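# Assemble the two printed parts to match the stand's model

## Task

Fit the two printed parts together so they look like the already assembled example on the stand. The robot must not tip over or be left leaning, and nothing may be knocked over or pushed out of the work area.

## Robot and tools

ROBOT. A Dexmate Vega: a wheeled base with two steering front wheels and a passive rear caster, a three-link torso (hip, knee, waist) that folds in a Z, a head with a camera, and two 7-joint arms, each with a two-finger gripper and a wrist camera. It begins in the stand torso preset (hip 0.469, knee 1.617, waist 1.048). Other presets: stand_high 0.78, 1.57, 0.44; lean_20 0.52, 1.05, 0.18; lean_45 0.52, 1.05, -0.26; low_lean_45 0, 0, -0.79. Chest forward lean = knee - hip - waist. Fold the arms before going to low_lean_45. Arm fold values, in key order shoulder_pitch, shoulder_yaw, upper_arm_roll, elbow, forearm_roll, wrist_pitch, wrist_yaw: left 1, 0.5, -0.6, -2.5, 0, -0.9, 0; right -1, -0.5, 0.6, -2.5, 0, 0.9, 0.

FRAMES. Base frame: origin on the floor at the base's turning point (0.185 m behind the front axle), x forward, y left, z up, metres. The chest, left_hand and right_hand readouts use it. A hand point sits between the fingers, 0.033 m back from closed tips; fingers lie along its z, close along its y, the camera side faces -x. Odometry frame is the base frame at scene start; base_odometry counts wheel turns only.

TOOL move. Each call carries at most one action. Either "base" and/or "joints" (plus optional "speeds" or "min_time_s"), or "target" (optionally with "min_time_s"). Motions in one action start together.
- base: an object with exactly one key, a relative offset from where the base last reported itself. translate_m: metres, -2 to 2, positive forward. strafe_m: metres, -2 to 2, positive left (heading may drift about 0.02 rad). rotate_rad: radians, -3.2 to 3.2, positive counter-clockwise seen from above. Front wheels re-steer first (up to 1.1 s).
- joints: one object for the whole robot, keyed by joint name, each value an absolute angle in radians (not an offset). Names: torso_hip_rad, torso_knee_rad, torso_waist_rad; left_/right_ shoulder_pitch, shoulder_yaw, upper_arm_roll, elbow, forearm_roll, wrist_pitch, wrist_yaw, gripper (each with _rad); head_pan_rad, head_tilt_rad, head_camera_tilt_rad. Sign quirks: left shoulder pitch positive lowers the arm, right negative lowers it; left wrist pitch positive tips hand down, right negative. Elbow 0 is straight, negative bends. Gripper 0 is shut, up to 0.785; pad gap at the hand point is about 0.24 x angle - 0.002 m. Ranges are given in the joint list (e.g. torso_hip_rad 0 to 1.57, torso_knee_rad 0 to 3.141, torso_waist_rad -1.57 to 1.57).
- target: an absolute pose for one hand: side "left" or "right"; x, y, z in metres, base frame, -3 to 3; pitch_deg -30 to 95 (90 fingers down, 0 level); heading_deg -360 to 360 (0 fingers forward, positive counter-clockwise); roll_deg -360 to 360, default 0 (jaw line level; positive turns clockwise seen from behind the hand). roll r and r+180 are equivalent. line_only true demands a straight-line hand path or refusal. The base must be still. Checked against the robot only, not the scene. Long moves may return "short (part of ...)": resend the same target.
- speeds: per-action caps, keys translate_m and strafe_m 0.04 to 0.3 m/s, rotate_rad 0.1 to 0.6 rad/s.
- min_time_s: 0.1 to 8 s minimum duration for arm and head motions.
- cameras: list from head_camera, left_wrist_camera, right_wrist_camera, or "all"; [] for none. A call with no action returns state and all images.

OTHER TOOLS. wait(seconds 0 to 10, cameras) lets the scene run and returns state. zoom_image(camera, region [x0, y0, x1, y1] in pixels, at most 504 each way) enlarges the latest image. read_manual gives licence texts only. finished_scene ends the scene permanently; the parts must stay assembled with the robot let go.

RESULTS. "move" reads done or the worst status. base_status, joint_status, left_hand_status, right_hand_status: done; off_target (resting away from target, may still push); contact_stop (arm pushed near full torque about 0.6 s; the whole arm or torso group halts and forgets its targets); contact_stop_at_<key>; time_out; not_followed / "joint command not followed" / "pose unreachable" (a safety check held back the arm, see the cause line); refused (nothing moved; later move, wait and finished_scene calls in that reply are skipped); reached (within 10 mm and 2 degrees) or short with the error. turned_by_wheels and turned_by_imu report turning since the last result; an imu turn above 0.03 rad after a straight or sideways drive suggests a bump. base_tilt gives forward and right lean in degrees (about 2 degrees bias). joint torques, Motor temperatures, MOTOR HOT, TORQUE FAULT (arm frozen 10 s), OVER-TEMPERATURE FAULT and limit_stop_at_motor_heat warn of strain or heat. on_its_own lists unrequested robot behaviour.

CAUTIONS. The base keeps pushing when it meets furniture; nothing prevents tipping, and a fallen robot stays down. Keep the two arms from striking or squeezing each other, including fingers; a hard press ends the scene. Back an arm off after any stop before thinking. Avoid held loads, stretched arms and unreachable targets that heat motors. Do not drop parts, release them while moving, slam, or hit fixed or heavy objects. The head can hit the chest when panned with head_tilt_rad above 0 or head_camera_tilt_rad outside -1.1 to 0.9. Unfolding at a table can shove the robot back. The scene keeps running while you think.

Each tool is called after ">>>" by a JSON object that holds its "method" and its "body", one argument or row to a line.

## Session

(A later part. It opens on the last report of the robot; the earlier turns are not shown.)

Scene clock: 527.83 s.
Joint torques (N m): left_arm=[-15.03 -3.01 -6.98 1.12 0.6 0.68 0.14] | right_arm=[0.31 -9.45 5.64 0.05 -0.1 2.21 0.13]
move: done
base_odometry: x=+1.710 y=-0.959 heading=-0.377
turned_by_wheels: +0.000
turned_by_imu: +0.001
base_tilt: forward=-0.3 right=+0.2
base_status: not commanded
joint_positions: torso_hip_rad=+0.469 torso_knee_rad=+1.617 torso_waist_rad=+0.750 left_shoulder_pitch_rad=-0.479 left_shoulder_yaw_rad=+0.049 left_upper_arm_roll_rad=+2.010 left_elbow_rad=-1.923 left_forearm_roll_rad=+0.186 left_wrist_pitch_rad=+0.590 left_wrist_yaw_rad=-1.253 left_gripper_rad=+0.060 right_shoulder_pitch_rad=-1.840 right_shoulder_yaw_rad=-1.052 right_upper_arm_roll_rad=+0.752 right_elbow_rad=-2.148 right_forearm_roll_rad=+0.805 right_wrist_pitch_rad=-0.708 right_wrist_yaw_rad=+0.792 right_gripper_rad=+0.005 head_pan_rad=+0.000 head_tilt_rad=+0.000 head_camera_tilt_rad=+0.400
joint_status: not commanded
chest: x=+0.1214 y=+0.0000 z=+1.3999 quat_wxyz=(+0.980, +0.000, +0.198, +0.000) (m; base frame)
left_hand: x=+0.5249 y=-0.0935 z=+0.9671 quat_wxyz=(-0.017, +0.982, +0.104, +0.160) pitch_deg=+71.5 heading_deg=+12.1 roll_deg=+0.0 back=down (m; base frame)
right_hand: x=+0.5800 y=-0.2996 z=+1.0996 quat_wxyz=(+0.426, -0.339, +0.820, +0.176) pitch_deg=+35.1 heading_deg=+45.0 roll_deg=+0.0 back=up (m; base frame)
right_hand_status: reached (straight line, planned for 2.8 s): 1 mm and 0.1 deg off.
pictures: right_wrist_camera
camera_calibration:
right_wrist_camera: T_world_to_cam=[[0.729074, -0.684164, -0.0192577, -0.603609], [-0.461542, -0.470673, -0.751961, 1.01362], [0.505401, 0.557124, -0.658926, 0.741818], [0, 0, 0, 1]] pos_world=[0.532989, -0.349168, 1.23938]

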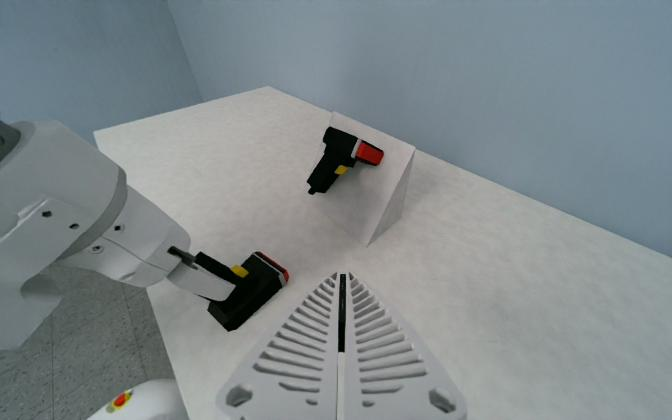

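>>> {"method": "move", "body": {
  "target": {"side": "left", "x": 0.525, "y": -0.0935, "z": 0.963, "pitch_deg": 71.5, "heading_deg": 12.1, "roll_deg": 180, "line_only": true},
  "cameras": ["left_wrist_camera", "right_wrist_camera"]
}}

>>> {"method": "zoom_image", "body": {
  "camera": "left_wrist_camera",
  "region": [290, 180, 380, 270]
}}

>>> {"method": "zoom_image", "body": {
  "camera": "right_wrist_camera",
  "region": [190, 235, 300, 340]
}}

Scene clock: 578.17 s.
Joint torques (N m): left_arm=[-13.65 -2.54 -5.94 1.16 0.55 1.46 0.06] | right_arm=[-1.52 -8.14 5.76 -0.91 0.1 2.36 0.21]
move: done
base_odometry: x=+1.710 y=-0.959 heading=-0.377
turned_by_wheels: +0.000
turned_by_imu: +0.000
base_tilt: forward=+0.1 right=+0.3
base_status: not commanded
joint_positions: torso_hip_rad=+0.469 torso_knee_rad=+1.617 torso_waist_rad=+0.750 left_shoulder_pitch_rad=-0.475 left_shoulder_yaw_rad=+0.046 left_upper_arm_roll_rad=+2.015 left_elbow_rad=-1.919 left_forearm_roll_rad=+0.188 left_wrist_pitch_rad=+0.590 left_wrist_yaw_rad=-1.249 left_gripper_rad=+0.060 right_shoulder_pitch_rad=-1.840 right_shoulder_yaw_rad=-1.051 right_upper_arm_roll_rad=+0.752 right_elbow_rad=-2.146 right_forearm_roll_rad=+0.803 right_wrist_pitch_rad=-0.704 right_wrist_yaw_rad=+0.794 right_gripper_rad=+0.005 head_pan_rad=+0.000 head_tilt_rad=+0.000 head_camera_tilt_rad=+0.400
joint_status: not commanded
chest: x=+0.1214 y=+0.0000 z=+1.3999 quat_wxyz=(+0.980, +0.000, +0.198, +0.000) (m; base frame)
left_hand: x=+0.5250 y=-0.0935 z=+0.9641 quat_wxyz=(-0.017, +0.982, +0.104, +0.160) pitch_deg=+71.5 heading_deg=+12.1 roll_deg=+0.0 back=down (m; base frame)
left_hand_status: reached (straight line, planned for 0.2 s): 1 mm and 0.0 deg off.
right_hand: x=+0.5800 y=-0.2999 z=+1.1000 quat_wxyz=(+0.427, -0.340, +0.819, +0.177) pitch_deg=+35.0 heading_deg=+45.0 roll_deg=+0.0 back=up (m; base frame)
pictures: left_wrist_camera, right_wrist_camera
camera_calibration:
left_wrist_camera: T_world_to_cam=[[-0.250746, 0.967917, 0.0162139, 0.199739], [0.873411, 0.218977, 0.434974, -0.79985], [0.417468, 0.123229, -0.900297, 0.804518], [0, 0, 0, 1]] pos_world=[0.412822, -0.117322, 1.06898]
right_wrist_camera: T_world_to_cam=[[0.729937, -0.68326, -0.0186492, -0.604699], [-0.459624, -0.470463, -0.753266, 1.01412], [0.505903, 0.558408, -0.657451, 0.740681], [0, 0, 0, 1]] pos_world=[0.532792, -0.349663, 1.23959]

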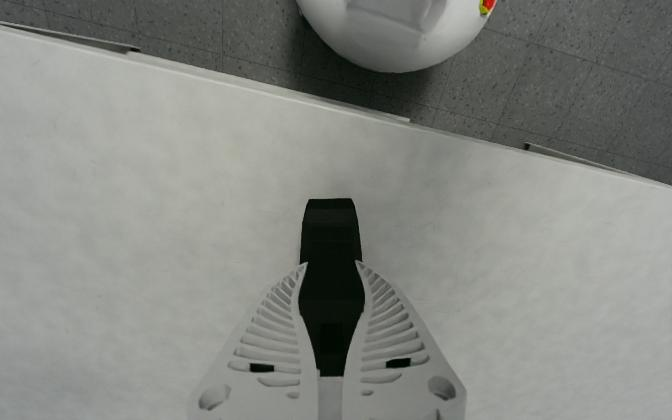

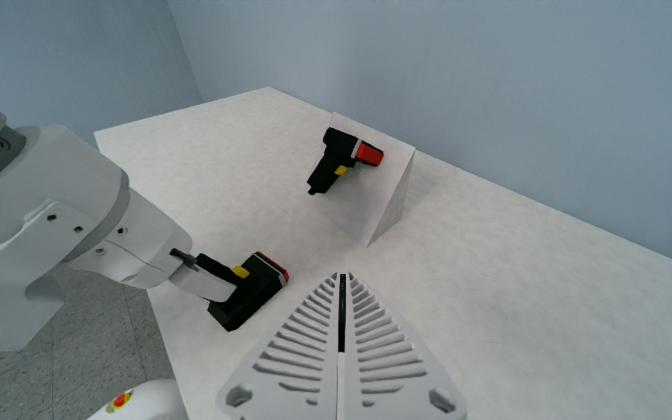

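Scaled by 5.600 from the camera's 672x420 image, which has a finer 960x600 frame.

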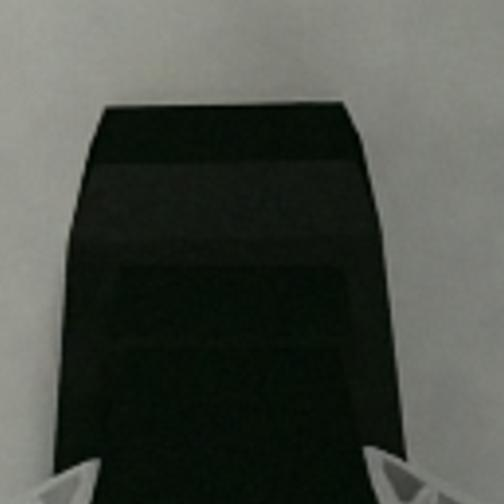

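Scaled by 4.582 from the camera's 672x420 image, which has a finer 960x600 frame.

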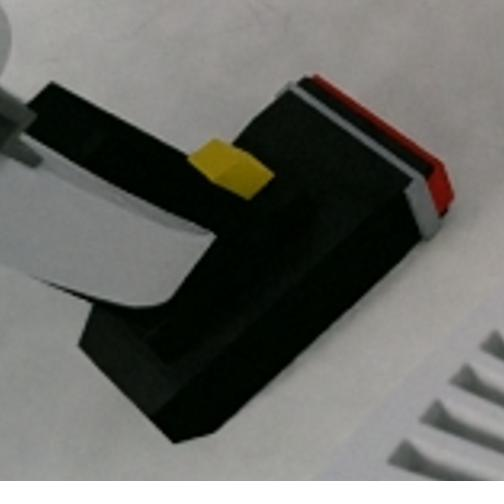

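>>> {"method": "zoom_image", "body": {
  "camera": "right_wrist_camera",
  "region": [215, 270, 275, 325]
}}

>>> {"method": "zoom_image", "body": {
  "camera": "left_wrist_camera",
  "region": [298, 195, 368, 265]
}}

Scaled by 8.400 from the camera's 672x420 image, which has a finer 960x600 frame.

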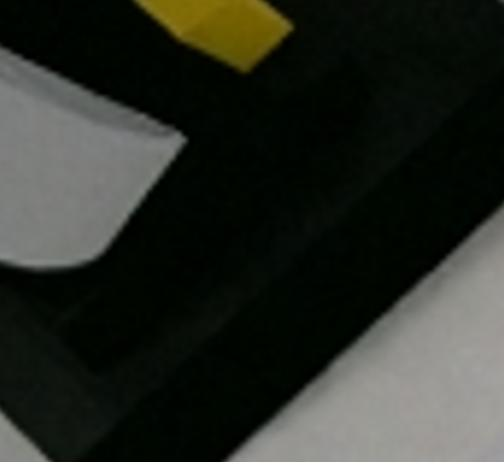

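Scaled by 7.200 from the camera's 672x420 image, which has a finer 960x600 frame.

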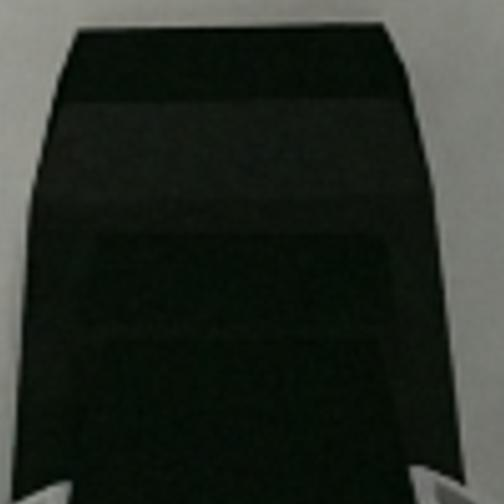

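>>> {"method": "move", "body": {
  "target": {"side": "left", "x": 0.525, "y": -0.0937, "z": 0.958, "pitch_deg": 71.5, "heading_deg": 12.1, "roll_deg": 180, "line_only": true},
  "cameras": ["left_wrist_camera", "right_wrist_camera"]
}}

>>> {"method": "zoom_image", "body": {
  "camera": "left_wrist_camera",
  "region": [298, 195, 368, 265]
}}

>>> {"method": "zoom_image", "body": {
  "camera": "right_wrist_camera",
  "region": [190, 235, 300, 340]
}}

>>> {"method": "zoom_image", "body": {
  "camera": "right_wrist_camera",
  "region": [215, 270, 275, 325]
}}

Scene clock: 598.60 s.
Joint torques (N m): left_arm=[-3.77 -1.83 1.23 2.36 -0.39 -0.15 1.27] | right_arm=[-0.97 -9.64 5.97 -0.83 0 1.49 0.17]
move: done
base_odometry: x=+1.710 y=-0.959 heading=-0.377
turned_by_wheels: +0.000
turned_by_imu: +0.000
base_tilt: forward=-0.1 right=+0.1
base_status: not commanded
joint_positions: torso_hip_rad=+0.469 torso_knee_rad=+1.617 torso_waist_rad=+0.750 left_shoulder_pitch_rad=-0.467 left_shoulder_yaw_rad=+0.042 left_upper_arm_roll_rad=+2.021 left_elbow_rad=-1.911 left_forearm_roll_rad=+0.193 left_wrist_pitch_rad=+0.591 left_wrist_yaw_rad=-1.244 left_gripper_rad=+0.060 right_shoulder_pitch_rad=-1.840 right_shoulder_yaw_rad=-1.051 right_upper_arm_roll_rad=+0.752 right_elbow_rad=-2.146 right_forearm_roll_rad=+0.803 right_wrist_pitch_rad=-0.704 right_wrist_yaw_rad=+0.794 right_gripper_rad=+0.005 head_pan_rad=+0.000 head_tilt_rad=+0.000 head_camera_tilt_rad=+0.400
joint_status: not commanded
chest: x=+0.1210 y=+0.0000 z=+1.4000 quat_wxyz=(+0.980, +0.000, +0.197, +0.000) (m; base frame)
left_hand: x=+0.5249 y=-0.0940 z=+0.9600 quat_wxyz=(-0.017, +0.981, +0.104, +0.160) pitch_deg=+71.4 heading_deg=+11.9 roll_deg=-0.2 back=down (m; base frame)
left_hand_status: reached (straight line, planned for 0.2 s): 2 mm and 0.1 deg off.
right_hand: x=+0.5797 y=-0.2999 z=+1.1003 quat_wxyz=(+0.427, -0.340, +0.819, +0.177) pitch_deg=+35.0 heading_deg=+45.0 roll_deg=+0.0 back=up (m; base frame)
pictures: left_wrist_camera, right_wrist_camera
camera_calibration:
left_wrist_camera: T_world_to_cam=[[-0.250592, 0.967971, 0.0153775, 0.200978], [0.872973, 0.219075, 0.435804, -0.798409], [0.418476, 0.122633, -0.89991, 0.799881], [0, 0, 0, 1]] pos_world=[0.412621, -0.117722, 1.06468]
right_wrist_camera: T_world_to_cam=[[0.729925, -0.683284, -0.0182374, -0.604915], [-0.459205, -0.470439, -0.753537, 1.01428], [0.5063, 0.5584, -0.657153, 0.740496], [0, 0, 0, 1]] pos_world=[0.532394, -0.349663, 1.23989]

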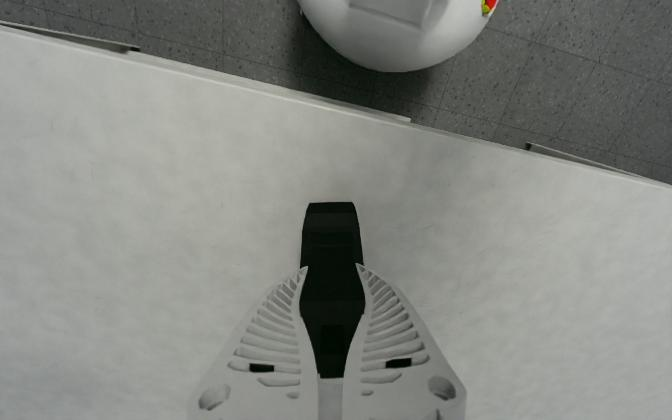

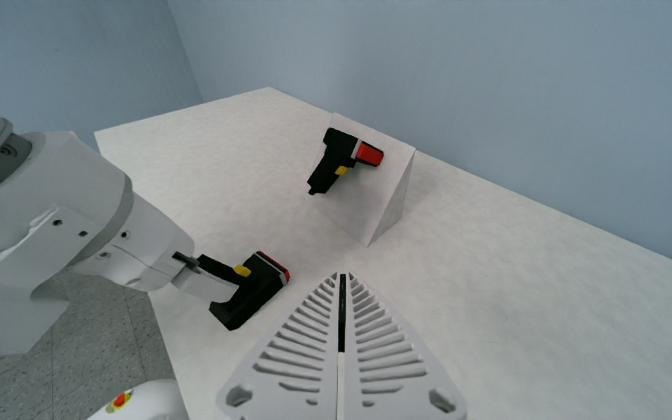

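Scaled by 7.200 from the camera's 672x420 image, which has a finer 960x600 frame.

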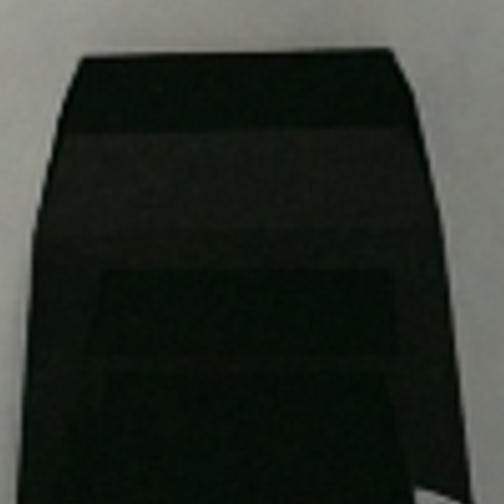

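Scaled by 4.582 from the camera's 672x420 image, which has a finer 960x600 frame.

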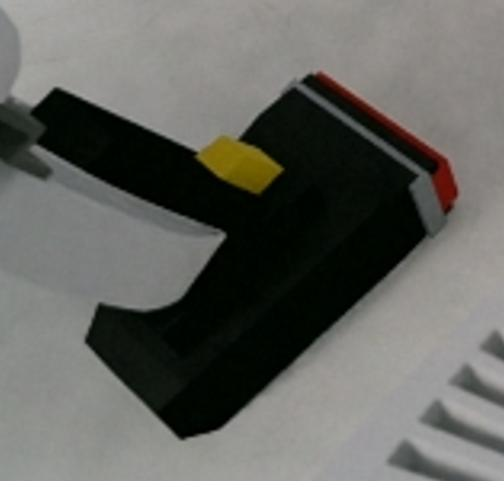

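Scaled by 8.400 from the camera's 672x420 image, which has a finer 960x600 frame.

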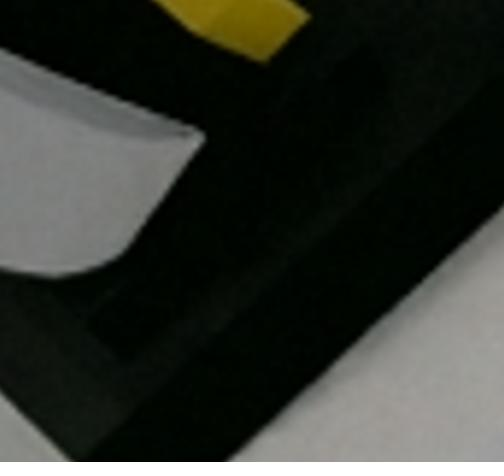

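>>> {"method": "move", "body": {
  "cameras": ["left_wrist_camera", "right_wrist_camera"]
}}

>>> {"method": "zoom_image", "body": {
  "camera": "right_wrist_camera",
  "region": [200, 240, 295, 335]
}}

>>> {"method": "zoom_image", "body": {
  "camera": "left_wrist_camera",
  "region": [280, 190, 380, 290]
}}

Scene clock: 639.97 s.
Joint torques (N m): left_arm=[-2.48 -2.15 2.43 3.55 -0.59 0.34 1.52] | right_arm=[-0.25 -8.71 5.64 -1.54 -0.11 1.57 0.42]
Motor temperatures (°C): left_arm=[41 39 42 34 44 45 39] | right_arm=[42 38 37 35 45 42 43]
base_odometry: x=+1.710 y=-0.959 heading=-0.377
turned_by_wheels: +0.000
turned_by_imu: +0.000
base_tilt: forward=+0.0 right=+0.2
base_status: not commanded
joint_positions: torso_hip_rad=+0.469 torso_knee_rad=+1.617 torso_waist_rad=+0.750 left_shoulder_pitch_rad=-0.465 left_shoulder_yaw_rad=+0.041 left_upper_arm_roll_rad=+2.022 left_elbow_rad=-1.909 left_forearm_roll_rad=+0.194 left_wrist_pitch_rad=+0.592 left_wrist_yaw_rad=-1.242 left_gripper_rad=+0.060 right_shoulder_pitch_rad=-1.840 right_shoulder_yaw_rad=-1.051 right_upper_arm_roll_rad=+0.752 right_elbow_rad=-2.146 right_forearm_roll_rad=+0.803 right_wrist_pitch_rad=-0.704 right_wrist_yaw_rad=+0.794 right_gripper_rad=+0.005 head_pan_rad=+0.000 head_tilt_rad=+0.000 head_camera_tilt_rad=+0.400
joint_status: not commanded
chest: x=+0.1208 y=+0.0000 z=+1.4000 quat_wxyz=(+0.980, +0.000, +0.197, +0.000) (m; base frame)
left_hand: x=+0.5250 y=-0.0941 z=+0.9591 quat_wxyz=(-0.016, +0.981, +0.104, +0.161) pitch_deg=+71.4 heading_deg=+11.9 roll_deg=-0.2 back=down (m; base frame)
left_hand_status: reached (straight line, planned for 0.2 s): 1 mm and 0.1 deg off.
right_hand: x=+0.5796 y=-0.2999 z=+1.1004 quat_wxyz=(+0.427, -0.340, +0.819, +0.177) pitch_deg=+35.0 heading_deg=+45.0 roll_deg=+0.0 back=up (m; base frame)
pictures: left_wrist_camera, right_wrist_camera
camera_calibration:
left_wrist_camera: T_world_to_cam=[[-0.250645, 0.967961, 0.015134, 0.201369], [0.872778, 0.219179, 0.436142, -0.798261], [0.418851, 0.122526, -0.899751, 0.798746], [0, 0, 0, 1]] pos_world=[0.412621, -0.117822, 1.06378]
right_wrist_camera: T_world_to_cam=[[0.729923, -0.683289, -0.0181342, -0.604969], [-0.459091, -0.470422, -0.753617, 1.01436], [0.506408, 0.558407, -0.657063, 0.740447], [0, 0, 0, 1]] pos_world=[0.532294, -0.349663, 1.23999]

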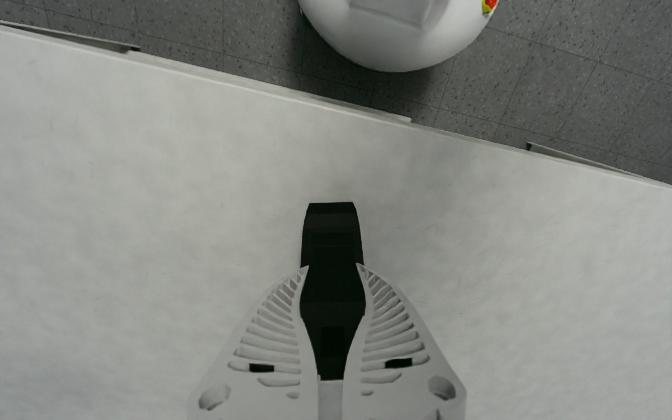

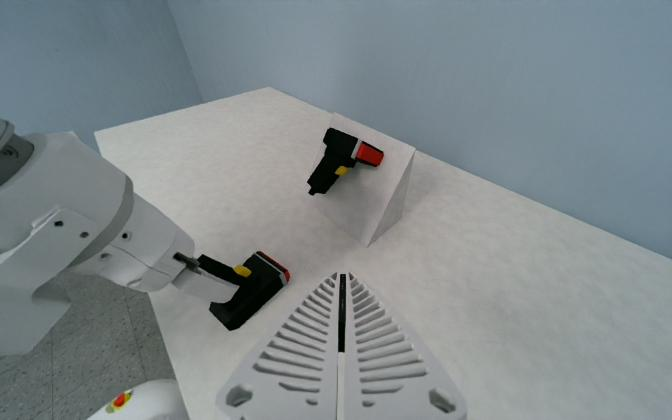

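Scaled by 5.305 from the camera's 672x420 image, which has a finer 960x600 frame.

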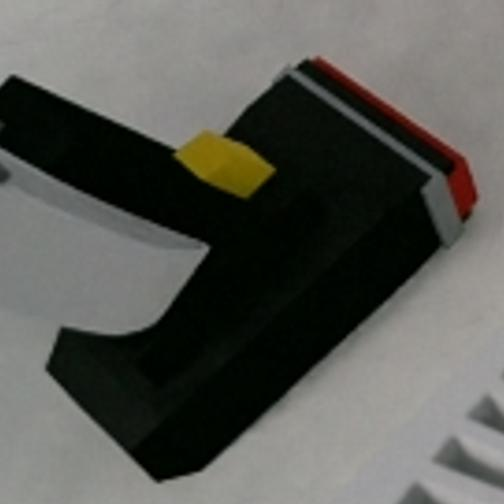

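Scaled by 5.040 from the camera's 672x420 image, which has a finer 960x600 frame.

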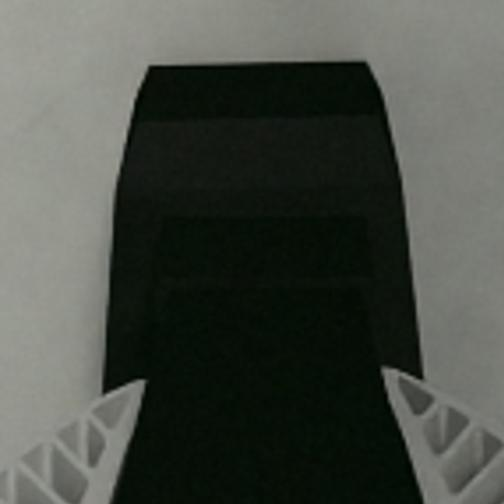

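>>> {"method": "move", "body": {
  "target": {"side": "left", "x": 0.525, "y": -0.0937, "z": 0.961, "pitch_deg": 71.5, "heading_deg": 12.1, "roll_deg": 180, "line_only": true},
  "cameras": []
}}

>>> {"method": "move", "body": {
  "joints": {"left_gripper_rad": 0.3},
  "min_time_s": 1.5,
  "cameras": ["left_wrist_camera", "right_wrist_camera"]
}}

>>> {"method": "zoom_image", "body": {
  "camera": "left_wrist_camera",
  "region": [280, 190, 380, 290]
}}

>>> {"method": "zoom_image", "body": {
  "camera": "right_wrist_camera",
  "region": [200, 240, 295, 335]
}}

Scene clock: 644.87 s.
Joint torques (N m): left_arm=[-19.26 2.54 -9.37 -1.47 -0.42 0.07 -0.28] | right_arm=[-0.99 -9.57 6.17 0.6 0.07 2.22 0.21]
move: done
base_odometry: x=+1.710 y=-0.959 heading=-0.377
turned_by_wheels: +0.000
turned_by_imu: +0.000
base_tilt: forward=-0.2 right=+0.1
base_status: not commanded
joint_positions: torso_hip_rad=+0.469 torso_knee_rad=+1.617 torso_waist_rad=+0.750 left_shoulder_pitch_rad=-0.467 left_shoulder_yaw_rad=+0.043 left_upper_arm_roll_rad=+2.020 left_elbow_rad=-1.911 left_forearm_roll_rad=+0.192 left_wrist_pitch_rad=+0.590 left_wrist_yaw_rad=-1.244 left_gripper_rad=+0.060 right_shoulder_pitch_rad=-1.840 right_shoulder_yaw_rad=-1.051 right_upper_arm_roll_rad=+0.752 right_elbow_rad=-2.146 right_forearm_roll_rad=+0.803 right_wrist_pitch_rad=-0.704 right_wrist_yaw_rad=+0.794 right_gripper_rad=+0.005 head_pan_rad=+0.000 head_tilt_rad=+0.000 head_camera_tilt_rad=+0.400
joint_status: not commanded
chest: x=+0.1210 y=+0.0000 z=+1.4000 quat_wxyz=(+0.980, +0.000, +0.198, +0.000) (m; base frame)
left_hand: x=+0.5251 y=-0.0938 z=+0.9603 quat_wxyz=(-0.017, +0.981, +0.104, +0.160) pitch_deg=+71.5 heading_deg=+12.1 roll_deg=+0.0 back=down (m; base frame)
left_hand_status: reached (straight line, planned for 0.1 s): 1 mm and 0.0 deg off.
right_hand: x=+0.5797 y=-0.2999 z=+1.1003 quat_wxyz=(+0.427, -0.340, +0.819, +0.177) pitch_deg=+35.0 heading_deg=+45.0 roll_deg=+0.0 back=up (m; base frame)
pictures: none
No camera images: "cameras" was empty.

Scene clock: 645.63 s.
Joint torques (N m): left_arm=[-22.97 2.21 -11.65 -0.09 0.12 0.05 -0.39] | right_arm=[-1.13 -8.43 5.33 0.57 0.05 2.07 0.34]
move: done
base_odometry: x=+1.710 y=-0.959 heading=-0.377
turned_by_wheels: +0.000
turned_by_imu: +0.000
base_tilt: forward=-0.4 right=+0.1
base_status: not commanded
joint_positions: torso_hip_rad=+0.469 torso_knee_rad=+1.617 torso_waist_rad=+0.750 left_shoulder_pitch_rad=-0.468 left_shoulder_yaw_rad=+0.043 left_upper_arm_roll_rad=+2.019 left_elbow_rad=-1.911 left_forearm_roll_rad=+0.191 left_wrist_pitch_rad=+0.589 left_wrist_yaw_rad=-1.245 left_gripper_rad=+0.300 right_shoulder_pitch_rad=-1.840 right_shoulder_yaw_rad=-1.051 right_upper_arm_roll_rad=+0.752 right_elbow_rad=-2.146 right_forearm_roll_rad=+0.803 right_wrist_pitch_rad=-0.704 right_wrist_yaw_rad=+0.794 right_gripper_rad=+0.005 head_pan_rad=+0.000 head_tilt_rad=+0.000 head_camera_tilt_rad=+0.400
joint_status: all done
chest: x=+0.1212 y=+0.0000 z=+1.3999 quat_wxyz=(+0.980, +0.000, +0.198, +0.000) (m; base frame)
left_hand: x=+0.5251 y=-0.0936 z=+0.9605 quat_wxyz=(-0.017, +0.982, +0.104, +0.160) pitch_deg=+71.5 heading_deg=+12.1 roll_deg=+0.0 back=down (m; base frame)
right_hand: x=+0.5798 y=-0.2999 z=+1.1002 quat_wxyz=(+0.427, -0.340, +0.819, +0.177) pitch_deg=+35.0 heading_deg=+45.0 roll_deg=+0.0 back=up (m; base frame)
pictures: left_wrist_camera, right_wrist_camera
camera_calibration:
left_wrist_camera: T_world_to_cam=[[-0.25077, 0.967904, 0.0166295, 0.199581], [0.873606, 0.218871, 0.434636, -0.798061], [0.417046, 0.123521, -0.900453, 0.801634], [0, 0, 0, 1]] pos_world=[0.412922, -0.117522, 1.06538]
right_wrist_camera: T_world_to_cam=[[0.72993, -0.683273, -0.0184437, -0.604805], [-0.459435, -0.470472, -0.753377, 1.01421], [0.506084, 0.558386, -0.657331, 0.74066], [0, 0, 0, 1]] pos_world=[0.532593, -0.349663, 1.23979]

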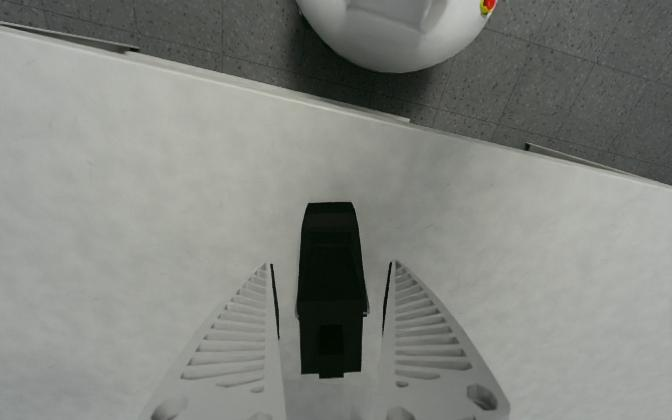

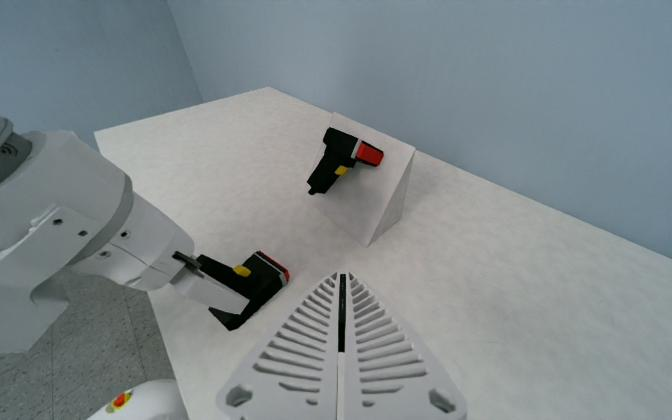

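Scaled by 5.040 from the camera's 672x420 image, which has a finer 960x600 frame.

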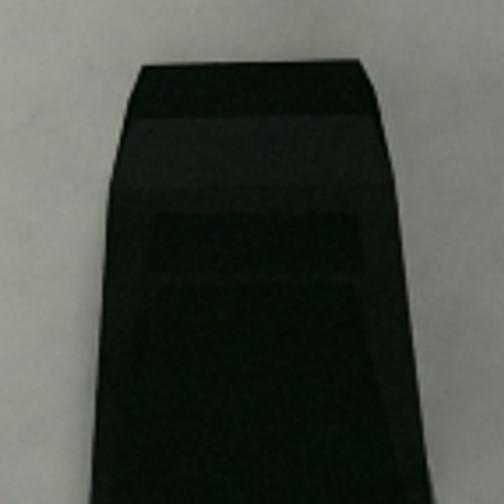

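Scaled by 5.305 from the camera's 672x420 image, which has a finer 960x600 frame.

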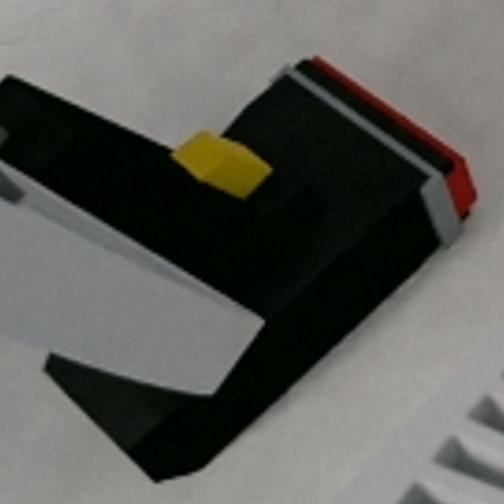

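>>> {"method": "move", "body": {
  "target": {"side": "left", "x": 0.488, "y": -0.1016, "z": 1.075, "pitch_deg": 71.5, "heading_deg": 12.1, "roll_deg": 180, "line_only": true},
  "cameras": ["all"]
}}

>>> {"method": "zoom_image", "body": {
  "camera": "right_wrist_camera",
  "region": [185, 220, 305, 340]
}}

>>> {"method": "zoom_image", "body": {
  "camera": "head_camera",
  "region": [440, 280, 530, 380]
}}

>>> {"method": "zoom_image", "body": {
  "camera": "left_wrist_camera",
  "region": [270, 150, 390, 270]
}}

Scene clock: 652.37 s.
Joint torques (N m): left_arm=[-20.32 3.68 -11.56 -0.13 0.26 0.84 -0.56] | right_arm=[-1.16 -8.91 5.76 0.1 -0.07 1.68 0.3]
move: done
base_odometry: x=+1.710 y=-0.959 heading=-0.377
turned_by_wheels: +0.000
turned_by_imu: +0.001
base_tilt: forward=-0.1 right=+0.2
base_status: not commanded
joint_positions: torso_hip_rad=+0.469 torso_knee_rad=+1.617 torso_waist_rad=+0.750 left_shoulder_pitch_rad=-0.691 left_shoulder_yaw_rad=+0.059 left_upper_arm_roll_rad=+1.854 left_elbow_rad=-2.085 left_forearm_roll_rad=-0.007 left_wrist_pitch_rad=+0.659 left_wrist_yaw_rad=-1.347 left_gripper_rad=+0.300 right_shoulder_pitch_rad=-1.840 right_shoulder_yaw_rad=-1.051 right_upper_arm_roll_rad=+0.752 right_elbow_rad=-2.146 right_forearm_roll_rad=+0.803 right_wrist_pitch_rad=-0.704 right_wrist_yaw_rad=+0.794 right_gripper_rad=+0.005 head_pan_rad=+0.000 head_tilt_rad=+0.000 head_camera_tilt_rad=+0.400
joint_status: not commanded
chest: x=+0.1212 y=+0.0000 z=+1.3999 quat_wxyz=(+0.980, +0.000, +0.198, +0.000) (m; base frame)
left_hand: x=+0.4886 y=-0.1016 z=+1.0733 quat_wxyz=(-0.017, +0.982, +0.104, +0.160) pitch_deg=+71.5 heading_deg=+12.1 roll_deg=+0.0 back=down (m; base frame)
left_hand_status: reached (straight line, planned for 1.1 s): 2 mm and 0.0 deg off.
right_hand: x=+0.5798 y=-0.2999 z=+1.1001 quat_wxyz=(+0.427, -0.340, +0.819, +0.177) pitch_deg=+35.0 heading_deg=+45.0 roll_deg=+0.0 back=up (m; base frame)
pictures: head_camera, left_wrist_camera, right_wrist_camera
camera_calibration:
head_camera: T_world_to_cam=[[-0.00759657, -0.998137, 0.060542, -0.0536085], [-0.721794, -0.0364282, -0.691148, 1.11889], [0.692066, -0.0489492, -0.720173, 0.975251], [0, 0, 0, 1]] pos_world=[0.132263, 0.0349884, 1.47891]
left_wrist_camera: T_world_to_cam=[[-0.250786, 0.967908, 0.0161379, 0.19681], [0.873511, 0.219079, 0.434721, -0.813598], [0.417234, 0.123118, -0.900421, 0.919202], [0, 0, 0, 1]] pos_world=[0.376522, -0.125422, 1.17818]
right_wrist_camera: T_world_to_cam=[[0.72993, -0.683273, -0.0184437, -0.604805], [-0.459435, -0.470472, -0.753377, 1.01421], [0.506084, 0.558386, -0.657331, 0.74066], [0, 0, 0, 1]] pos_world=[0.532593, -0.349663, 1.23979]

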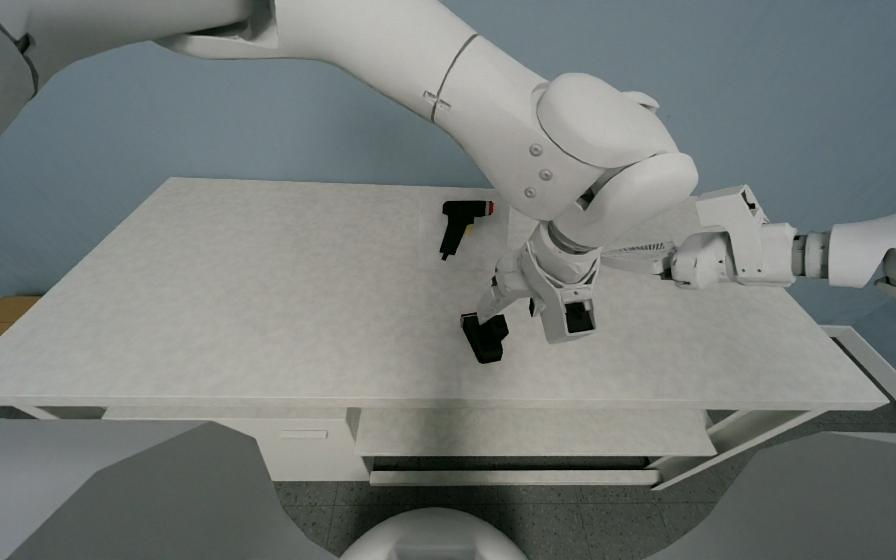

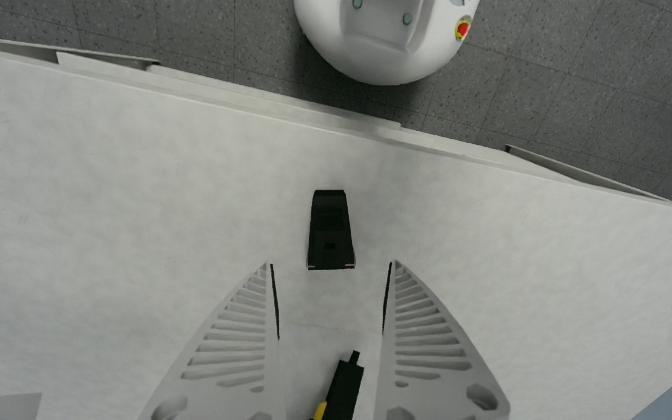

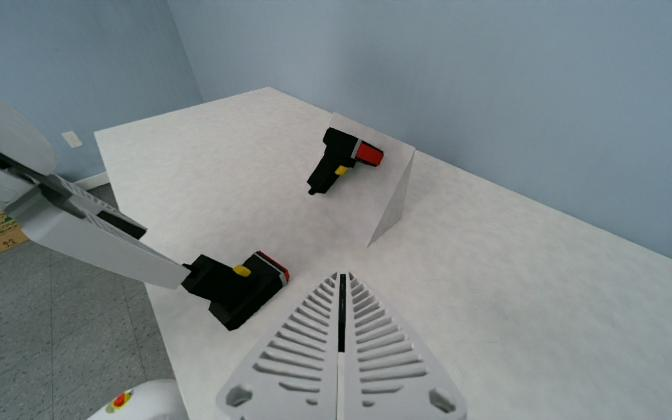

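Scaled by 4.200 from the camera's 672x420 image, which has a finer 960x600 frame.

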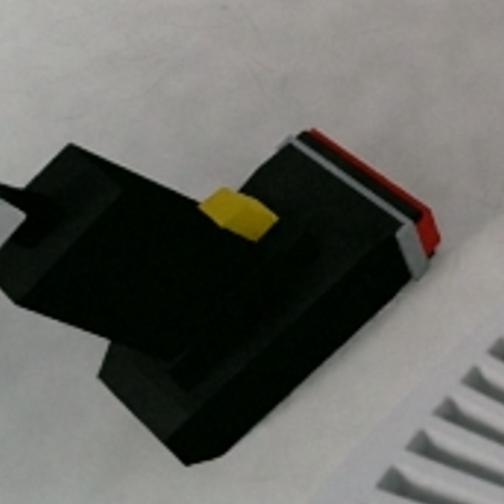

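Scaled by 5.040 from the camera's 896x560 image, which has a finer 960x600 frame.

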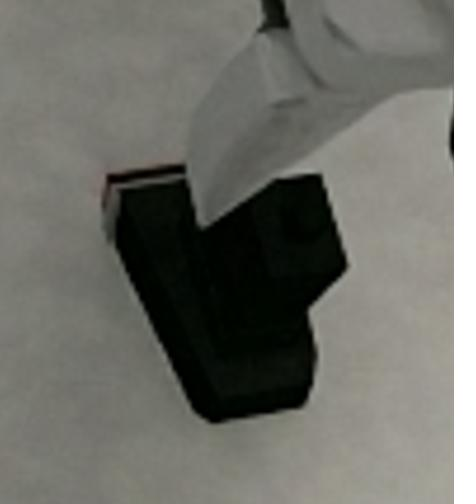

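Scaled by 4.200 from the camera's 672x420 image, which has a finer 960x600 frame.

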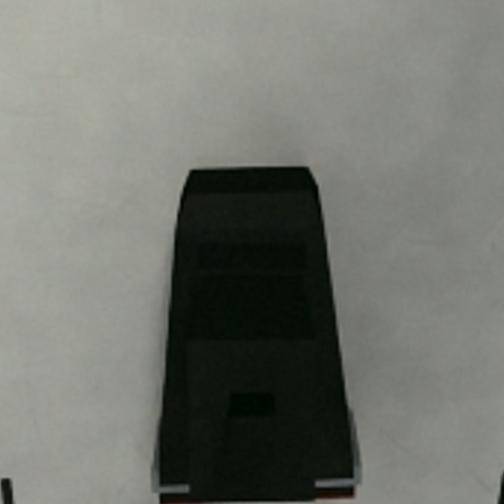

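>>> {"method": "move", "body": {
  "target": {"side": "right", "x": 0.60, "y": -0.33, "z": 0.96, "pitch_deg": 10, "heading_deg": 60, "roll_deg": 0, "line_only": true},
  "cameras": ["right_wrist_camera"]
}}

Scene clock: 656.67 s.
Joint torques (N m): left_arm=[-21.25 3.91 -11.58 0.53 0.29 0.57 -0.44] | right_arm=[-0.71 -9.23 5.5 0.71 -0.13 1.52 0.02]
move: refused
base_odometry: x=+1.710 y=-0.959 heading=-0.377
turned_by_wheels: +0.000
turned_by_imu: +0.000
base_tilt: forward=-0.2 right=+0.1
base_status: not commanded
joint_positions: torso_hip_rad=+0.469 torso_knee_rad=+1.617 torso_waist_rad=+0.750 left_shoulder_pitch_rad=-0.695 left_shoulder_yaw_rad=+0.059 left_upper_arm_roll_rad=+1.852 left_elbow_rad=-2.087 left_forearm_roll_rad=-0.010 left_wrist_pitch_rad=+0.660 left_wrist_yaw_rad=-1.348 left_gripper_rad=+0.300 right_shoulder_pitch_rad=-1.840 right_shoulder_yaw_rad=-1.051 right_upper_arm_roll_rad=+0.752 right_elbow_rad=-2.146 right_forearm_roll_rad=+0.803 right_wrist_pitch_rad=-0.704 right_wrist_yaw_rad=+0.794 right_gripper_rad=+0.005 head_pan_rad=+0.000 head_tilt_rad=+0.000 head_camera_tilt_rad=+0.400
joint_status: not commanded
chest: x=+0.1212 y=+0.0000 z=+1.3999 quat_wxyz=(+0.980, +0.000, +0.198, +0.000) (m; base frame)
left_hand: x=+0.4880 y=-0.1016 z=+1.0748 quat_wxyz=(-0.017, +0.982, +0.104, +0.160) pitch_deg=+71.5 heading_deg=+12.1 roll_deg=+0.0 back=down (m; base frame)
right_hand: x=+0.5798 y=-0.2999 z=+1.1001 quat_wxyz=(+0.427, -0.340, +0.819, +0.177) pitch_deg=+35.0 heading_deg=+45.0 roll_deg=+0.0 back=up (m; base frame)
right_hand_status: refused: no posture of the arm gets there (right_wrist_yaw_rad at its limit): the closest leaves the hand 2.0 cm and 4 deg from the pose. Nothing moved.
pictures: right_wrist_camera
camera_calibration:
right_wrist_camera: T_world_to_cam=[[0.72993, -0.683273, -0.0184437, -0.604805], [-0.459435, -0.470472, -0.753377, 1.01421], [0.506084, 0.558386, -0.657331, 0.74066], [0, 0, 0, 1]] pos_world=[0.532593, -0.349663, 1.23979]

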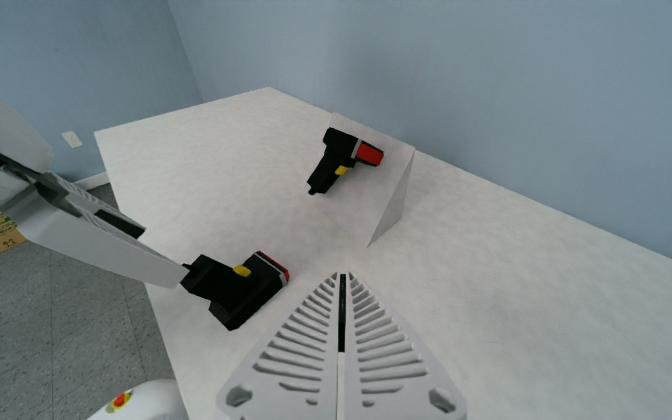

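>>> {"method": "move", "body": {
  "target": {"side": "right", "x": 0.58, "y": -0.31, "z": 0.97, "pitch_deg": 12, "heading_deg": 48, "roll_deg": 0, "line_only": true},
  "cameras": ["right_wrist_camera"]
}}

Scene clock: 662.33 s.
Joint torques (N m): left_arm=[-21.75 3.81 -11.21 0.93 0.25 0.8 -0.46] | right_arm=[13.02 -10.85 -0.09 -2.15 0.56 1.64 0.13]
move: done
base_odometry: x=+1.710 y=-0.959 heading=-0.377
turned_by_wheels: +0.000
turned_by_imu: +0.001
base_tilt: forward=-0.2 right=+0.1
base_status: not commanded
joint_positions: torso_hip_rad=+0.469 torso_knee_rad=+1.617 torso_waist_rad=+0.750 left_shoulder_pitch_rad=-0.695 left_shoulder_yaw_rad=+0.059 left_upper_arm_roll_rad=+1.852 left_elbow_rad=-2.087 left_forearm_roll_rad=-0.010 left_wrist_pitch_rad=+0.660 left_wrist_yaw_rad=-1.348 left_gripper_rad=+0.300 right_shoulder_pitch_rad=-1.574 right_shoulder_yaw_rad=-0.716 right_upper_arm_roll_rad=+0.254 right_elbow_rad=-1.431 right_forearm_roll_rad=+0.609 right_wrist_pitch_rad=+0.232 right_wrist_yaw_rad=+1.083 right_gripper_rad=+0.005 head_pan_rad=+0.000 head_tilt_rad=+0.000 head_camera_tilt_rad=+0.400
joint_status: not commanded
chest: x=+0.1212 y=+0.0000 z=+1.3999 quat_wxyz=(+0.980, +0.000, +0.198, +0.000) (m; base frame)
left_hand: x=+0.4880 y=-0.1016 z=+1.0748 quat_wxyz=(-0.017, +0.982, +0.104, +0.160) pitch_deg=+71.5 heading_deg=+12.1 roll_deg=+0.0 back=down (m; base frame)
right_hand: x=+0.5801 y=-0.3102 z=+0.9705 quat_wxyz=(+0.575, -0.316, +0.710, +0.256) pitch_deg=+12.1 heading_deg=+48.0 roll_deg=+0.0 back=up (m; base frame)
right_hand_status: reached (straight line, planned for 3.4 s): 1 mm and 0.1 deg off.
pictures: right_wrist_camera
camera_calibration:
right_wrist_camera: T_world_to_cam=[[0.767243, -0.64134, -0.0045166, -0.636598], [-0.203604, -0.236884, -0.949964, 1.02669], [0.60818, 0.729773, -0.312327, 0.320198], [0, 0, 0, 1]] pos_world=[0.502727, -0.39874, 1.07245]

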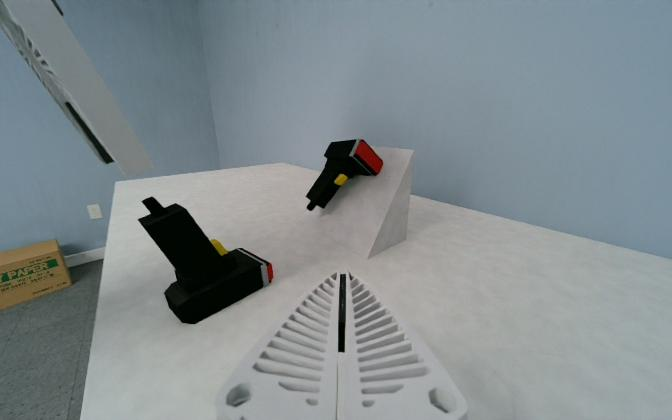

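>>> {"method": "zoom_image", "body": {
  "camera": "right_wrist_camera",
  "region": [130, 190, 280, 330]
}}

>>> {"method": "zoom_image", "body": {
  "camera": "right_wrist_camera",
  "region": [160, 235, 240, 325]
}}

>>> {"method": "zoom_image", "body": {
  "camera": "right_wrist_camera",
  "region": [300, 130, 420, 220]
}}

Scaled by 3.360 from the camera's 672x420 image, which has a finer 960x600 frame.

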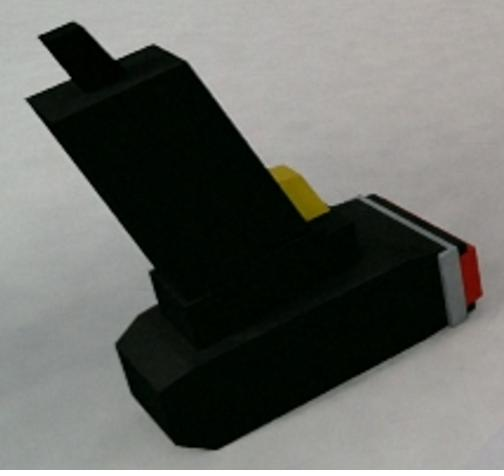

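Scaled by 5.600 from the camera's 672x420 image, which has a finer 960x600 frame.

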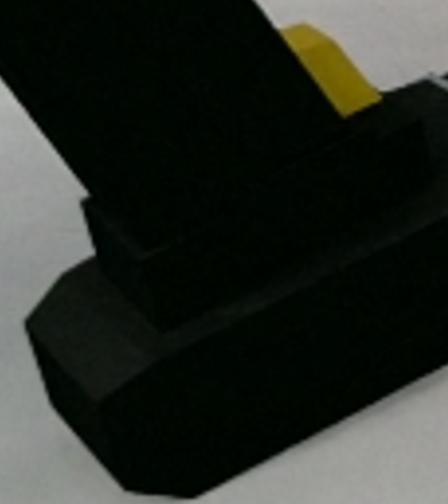

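Scaled by 4.200 from the camera's 672x420 image, which has a finer 960x600 frame.

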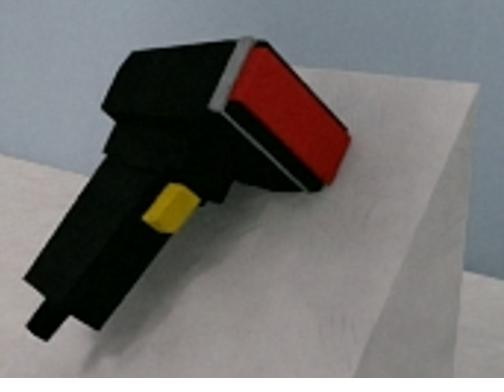

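>>> {"method": "zoom_image", "body": {
  "camera": "right_wrist_camera",
  "region": [165, 265, 215, 315]
}}

>>> {"method": "zoom_image", "body": {
  "camera": "right_wrist_camera",
  "region": [205, 240, 255, 290]
}}

Scaled by 10.080 from the camera's 672x420 image, which has a finer 960x600 frame.

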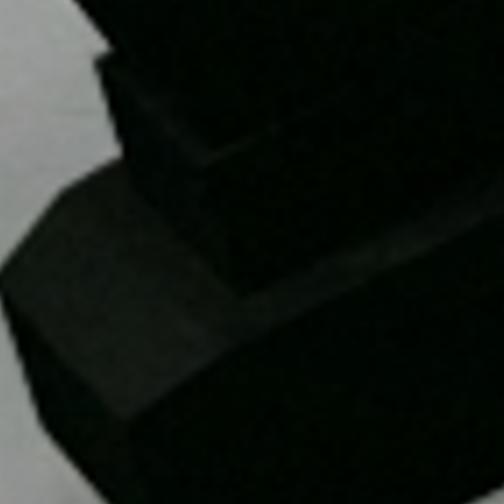

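Scaled by 10.080 from the camera's 672x420 image, which has a finer 960x600 frame.

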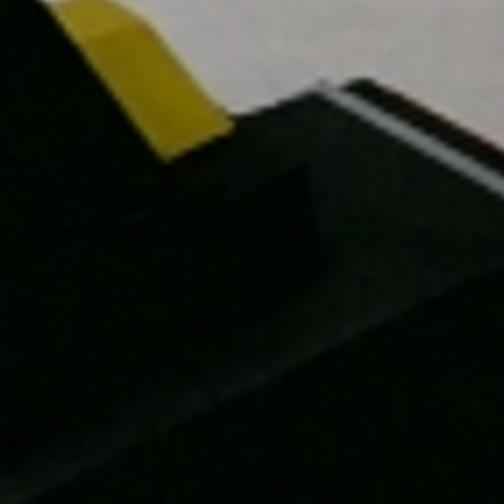

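>>> {"method": "move", "body": {
  "target": {"side": "left", "x": 0.525, "y": -0.0937, "z": 0.9605, "pitch_deg": 71.5, "heading_deg": 12.1, "roll_deg": 180, "line_only": true},
  "cameras": []
}}

>>> {"method": "move", "body": {
  "joints": {"left_gripper_rad": 0.06},
  "cameras": ["left_wrist_camera", "right_wrist_camera"]
}}

>>> {"method": "zoom_image", "body": {
  "camera": "right_wrist_camera",
  "region": [130, 190, 280, 330]
}}

>>> {"method": "zoom_image", "body": {
  "camera": "left_wrist_camera",
  "region": [280, 190, 380, 290]
}}

Scene clock: 718.43 s.
Joint torques (N m): left_arm=[-14.28 0.55 -5.85 1.93 0.64 -0.07 0.19] | right_arm=[11.61 -10.14 1.42 -2.07 0.73 2.01 0.27]
move: done
base_odometry: x=+1.710 y=-0.959 heading=-0.377
turned_by_wheels: +0.000
turned_by_imu: +0.001
base_tilt: forward=-0.3 right=+0.2
base_status: not commanded
joint_positions: torso_hip_rad=+0.469 torso_knee_rad=+1.617 torso_waist_rad=+0.750 left_shoulder_pitch_rad=-0.525 left_shoulder_yaw_rad=+0.013 left_upper_arm_roll_rad=+2.053 left_elbow_rad=-1.914 left_forearm_roll_rad=+0.107 left_wrist_pitch_rad=+0.601 left_wrist_yaw_rad=-1.183 left_gripper_rad=+0.300 right_shoulder_pitch_rad=-1.572 right_shoulder_yaw_rad=-0.714 right_upper_arm_roll_rad=+0.253 right_elbow_rad=-1.427 right_forearm_roll_rad=+0.609 right_wrist_pitch_rad=+0.236 right_wrist_yaw_rad=+1.084 right_gripper_rad=+0.005 head_pan_rad=+0.000 head_tilt_rad=+0.000 head_camera_tilt_rad=+0.400
joint_status: not commanded
chest: x=+0.1212 y=+0.0000 z=+1.3999 quat_wxyz=(+0.980, +0.000, +0.198, +0.000) (m; base frame)
left_hand: x=+0.5245 y=-0.0940 z=+0.9627 quat_wxyz=(-0.017, +0.981, +0.104, +0.160) pitch_deg=+71.5 heading_deg=+12.1 roll_deg=-0.1 back=down (m; base frame)
left_hand_status: reached (straight line, planned for 1.0 s): 2 mm and 0.0 deg off.
right_hand: x=+0.5800 y=-0.3101 z=+0.9700 quat_wxyz=(+0.575, -0.316, +0.710, +0.256) pitch_deg=+12.0 heading_deg=+48.0 roll_deg=+0.0 back=up (m; base frame)
pictures: none
No camera images: "cameras" was empty.

Scene clock: 719.20 s.
Joint torques (N m): left_arm=[-15.52 -1.65 -6.3 0.6 0.77 0.54 0.14] | right_arm=[12.05 -9.83 0.78 -3.28 0.65 2.08 0.11]
move: done
base_odometry: x=+1.710 y=-0.959 heading=-0.377
turned_by_wheels: +0.000
turned_by_imu: +0.000
base_tilt: forward=+0.1 right=+0.0
base_status: not commanded
joint_positions: torso_hip_rad=+0.469 torso_knee_rad=+1.617 torso_waist_rad=+0.750 left_shoulder_pitch_rad=-0.523 left_shoulder_yaw_rad=+0.013 left_upper_arm_roll_rad=+2.056 left_elbow_rad=-1.911 left_forearm_roll_rad=+0.108 left_wrist_pitch_rad=+0.599 left_wrist_yaw_rad=-1.181 left_gripper_rad=+0.060 right_shoulder_pitch_rad=-1.572 right_shoulder_yaw_rad=-0.714 right_upper_arm_roll_rad=+0.253 right_elbow_rad=-1.427 right_forearm_roll_rad=+0.609 right_wrist_pitch_rad=+0.236 right_wrist_yaw_rad=+1.084 right_gripper_rad=+0.005 head_pan_rad=+0.000 head_tilt_rad=+0.000 head_camera_tilt_rad=+0.400
joint_status: all done
chest: x=+0.1212 y=+0.0000 z=+1.3999 quat_wxyz=(+0.980, +0.000, +0.198, +0.000) (m; base frame)
left_hand: x=+0.5249 y=-0.0937 z=+0.9609 quat_wxyz=(-0.017, +0.981, +0.104, +0.160) pitch_deg=+71.5 heading_deg=+12.1 roll_deg=+0.0 back=down (m; base frame)
right_hand: x=+0.5800 y=-0.3100 z=+0.9700 quat_wxyz=(+0.575, -0.316, +0.710, +0.256) pitch_deg=+12.0 heading_deg=+48.0 roll_deg=+0.0 back=up (m; base frame)
pictures: left_wrist_camera, right_wrist_camera
camera_calibration:
left_wrist_camera: T_world_to_cam=[[-0.250967, 0.967859, 0.0162401, 0.200113], [0.873389, 0.219173, 0.43492, -0.798216], [0.417382, 0.123335, -0.900323, 0.801791], [0, 0, 0, 1]] pos_world=[0.412722, -0.117622, 1.06578]
right_wrist_camera: T_world_to_cam=[[0.767604, -0.64091, -0.00429135, -0.636634], [-0.202601, -0.236287, -0.950327, 1.02614], [0.60806, 0.730344, -0.311224, 0.319132], [0, 0, 0, 1]] pos_world=[0.502528, -0.398638, 1.07176]

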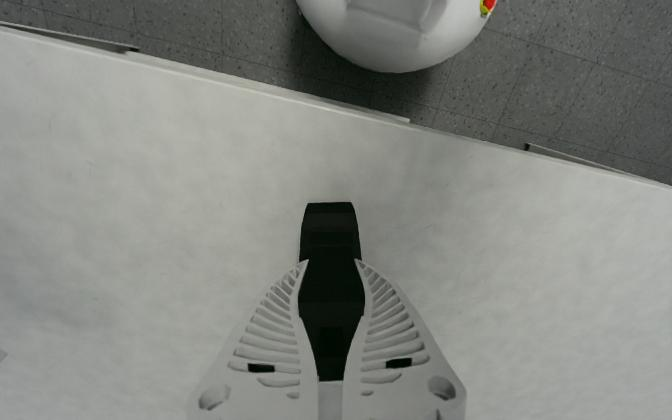

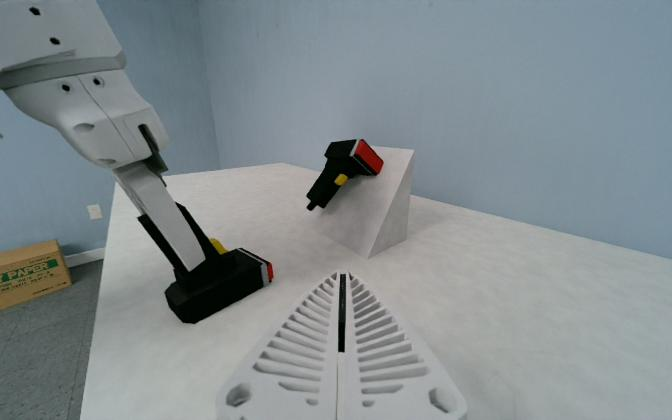

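Scaled by 3.360 from the camera's 672x420 image, which has a finer 960x600 frame.

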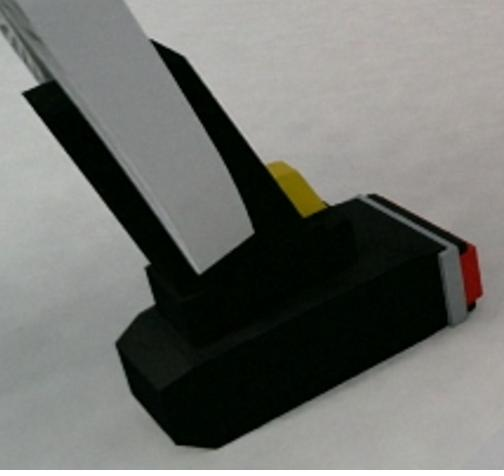

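Scaled by 5.040 from the camera's 672x420 image, which has a finer 960x600 frame.

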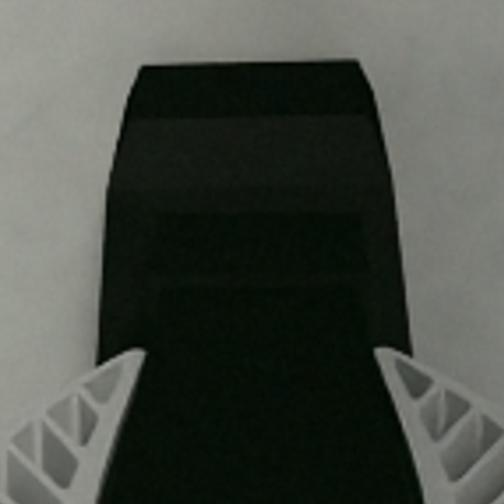

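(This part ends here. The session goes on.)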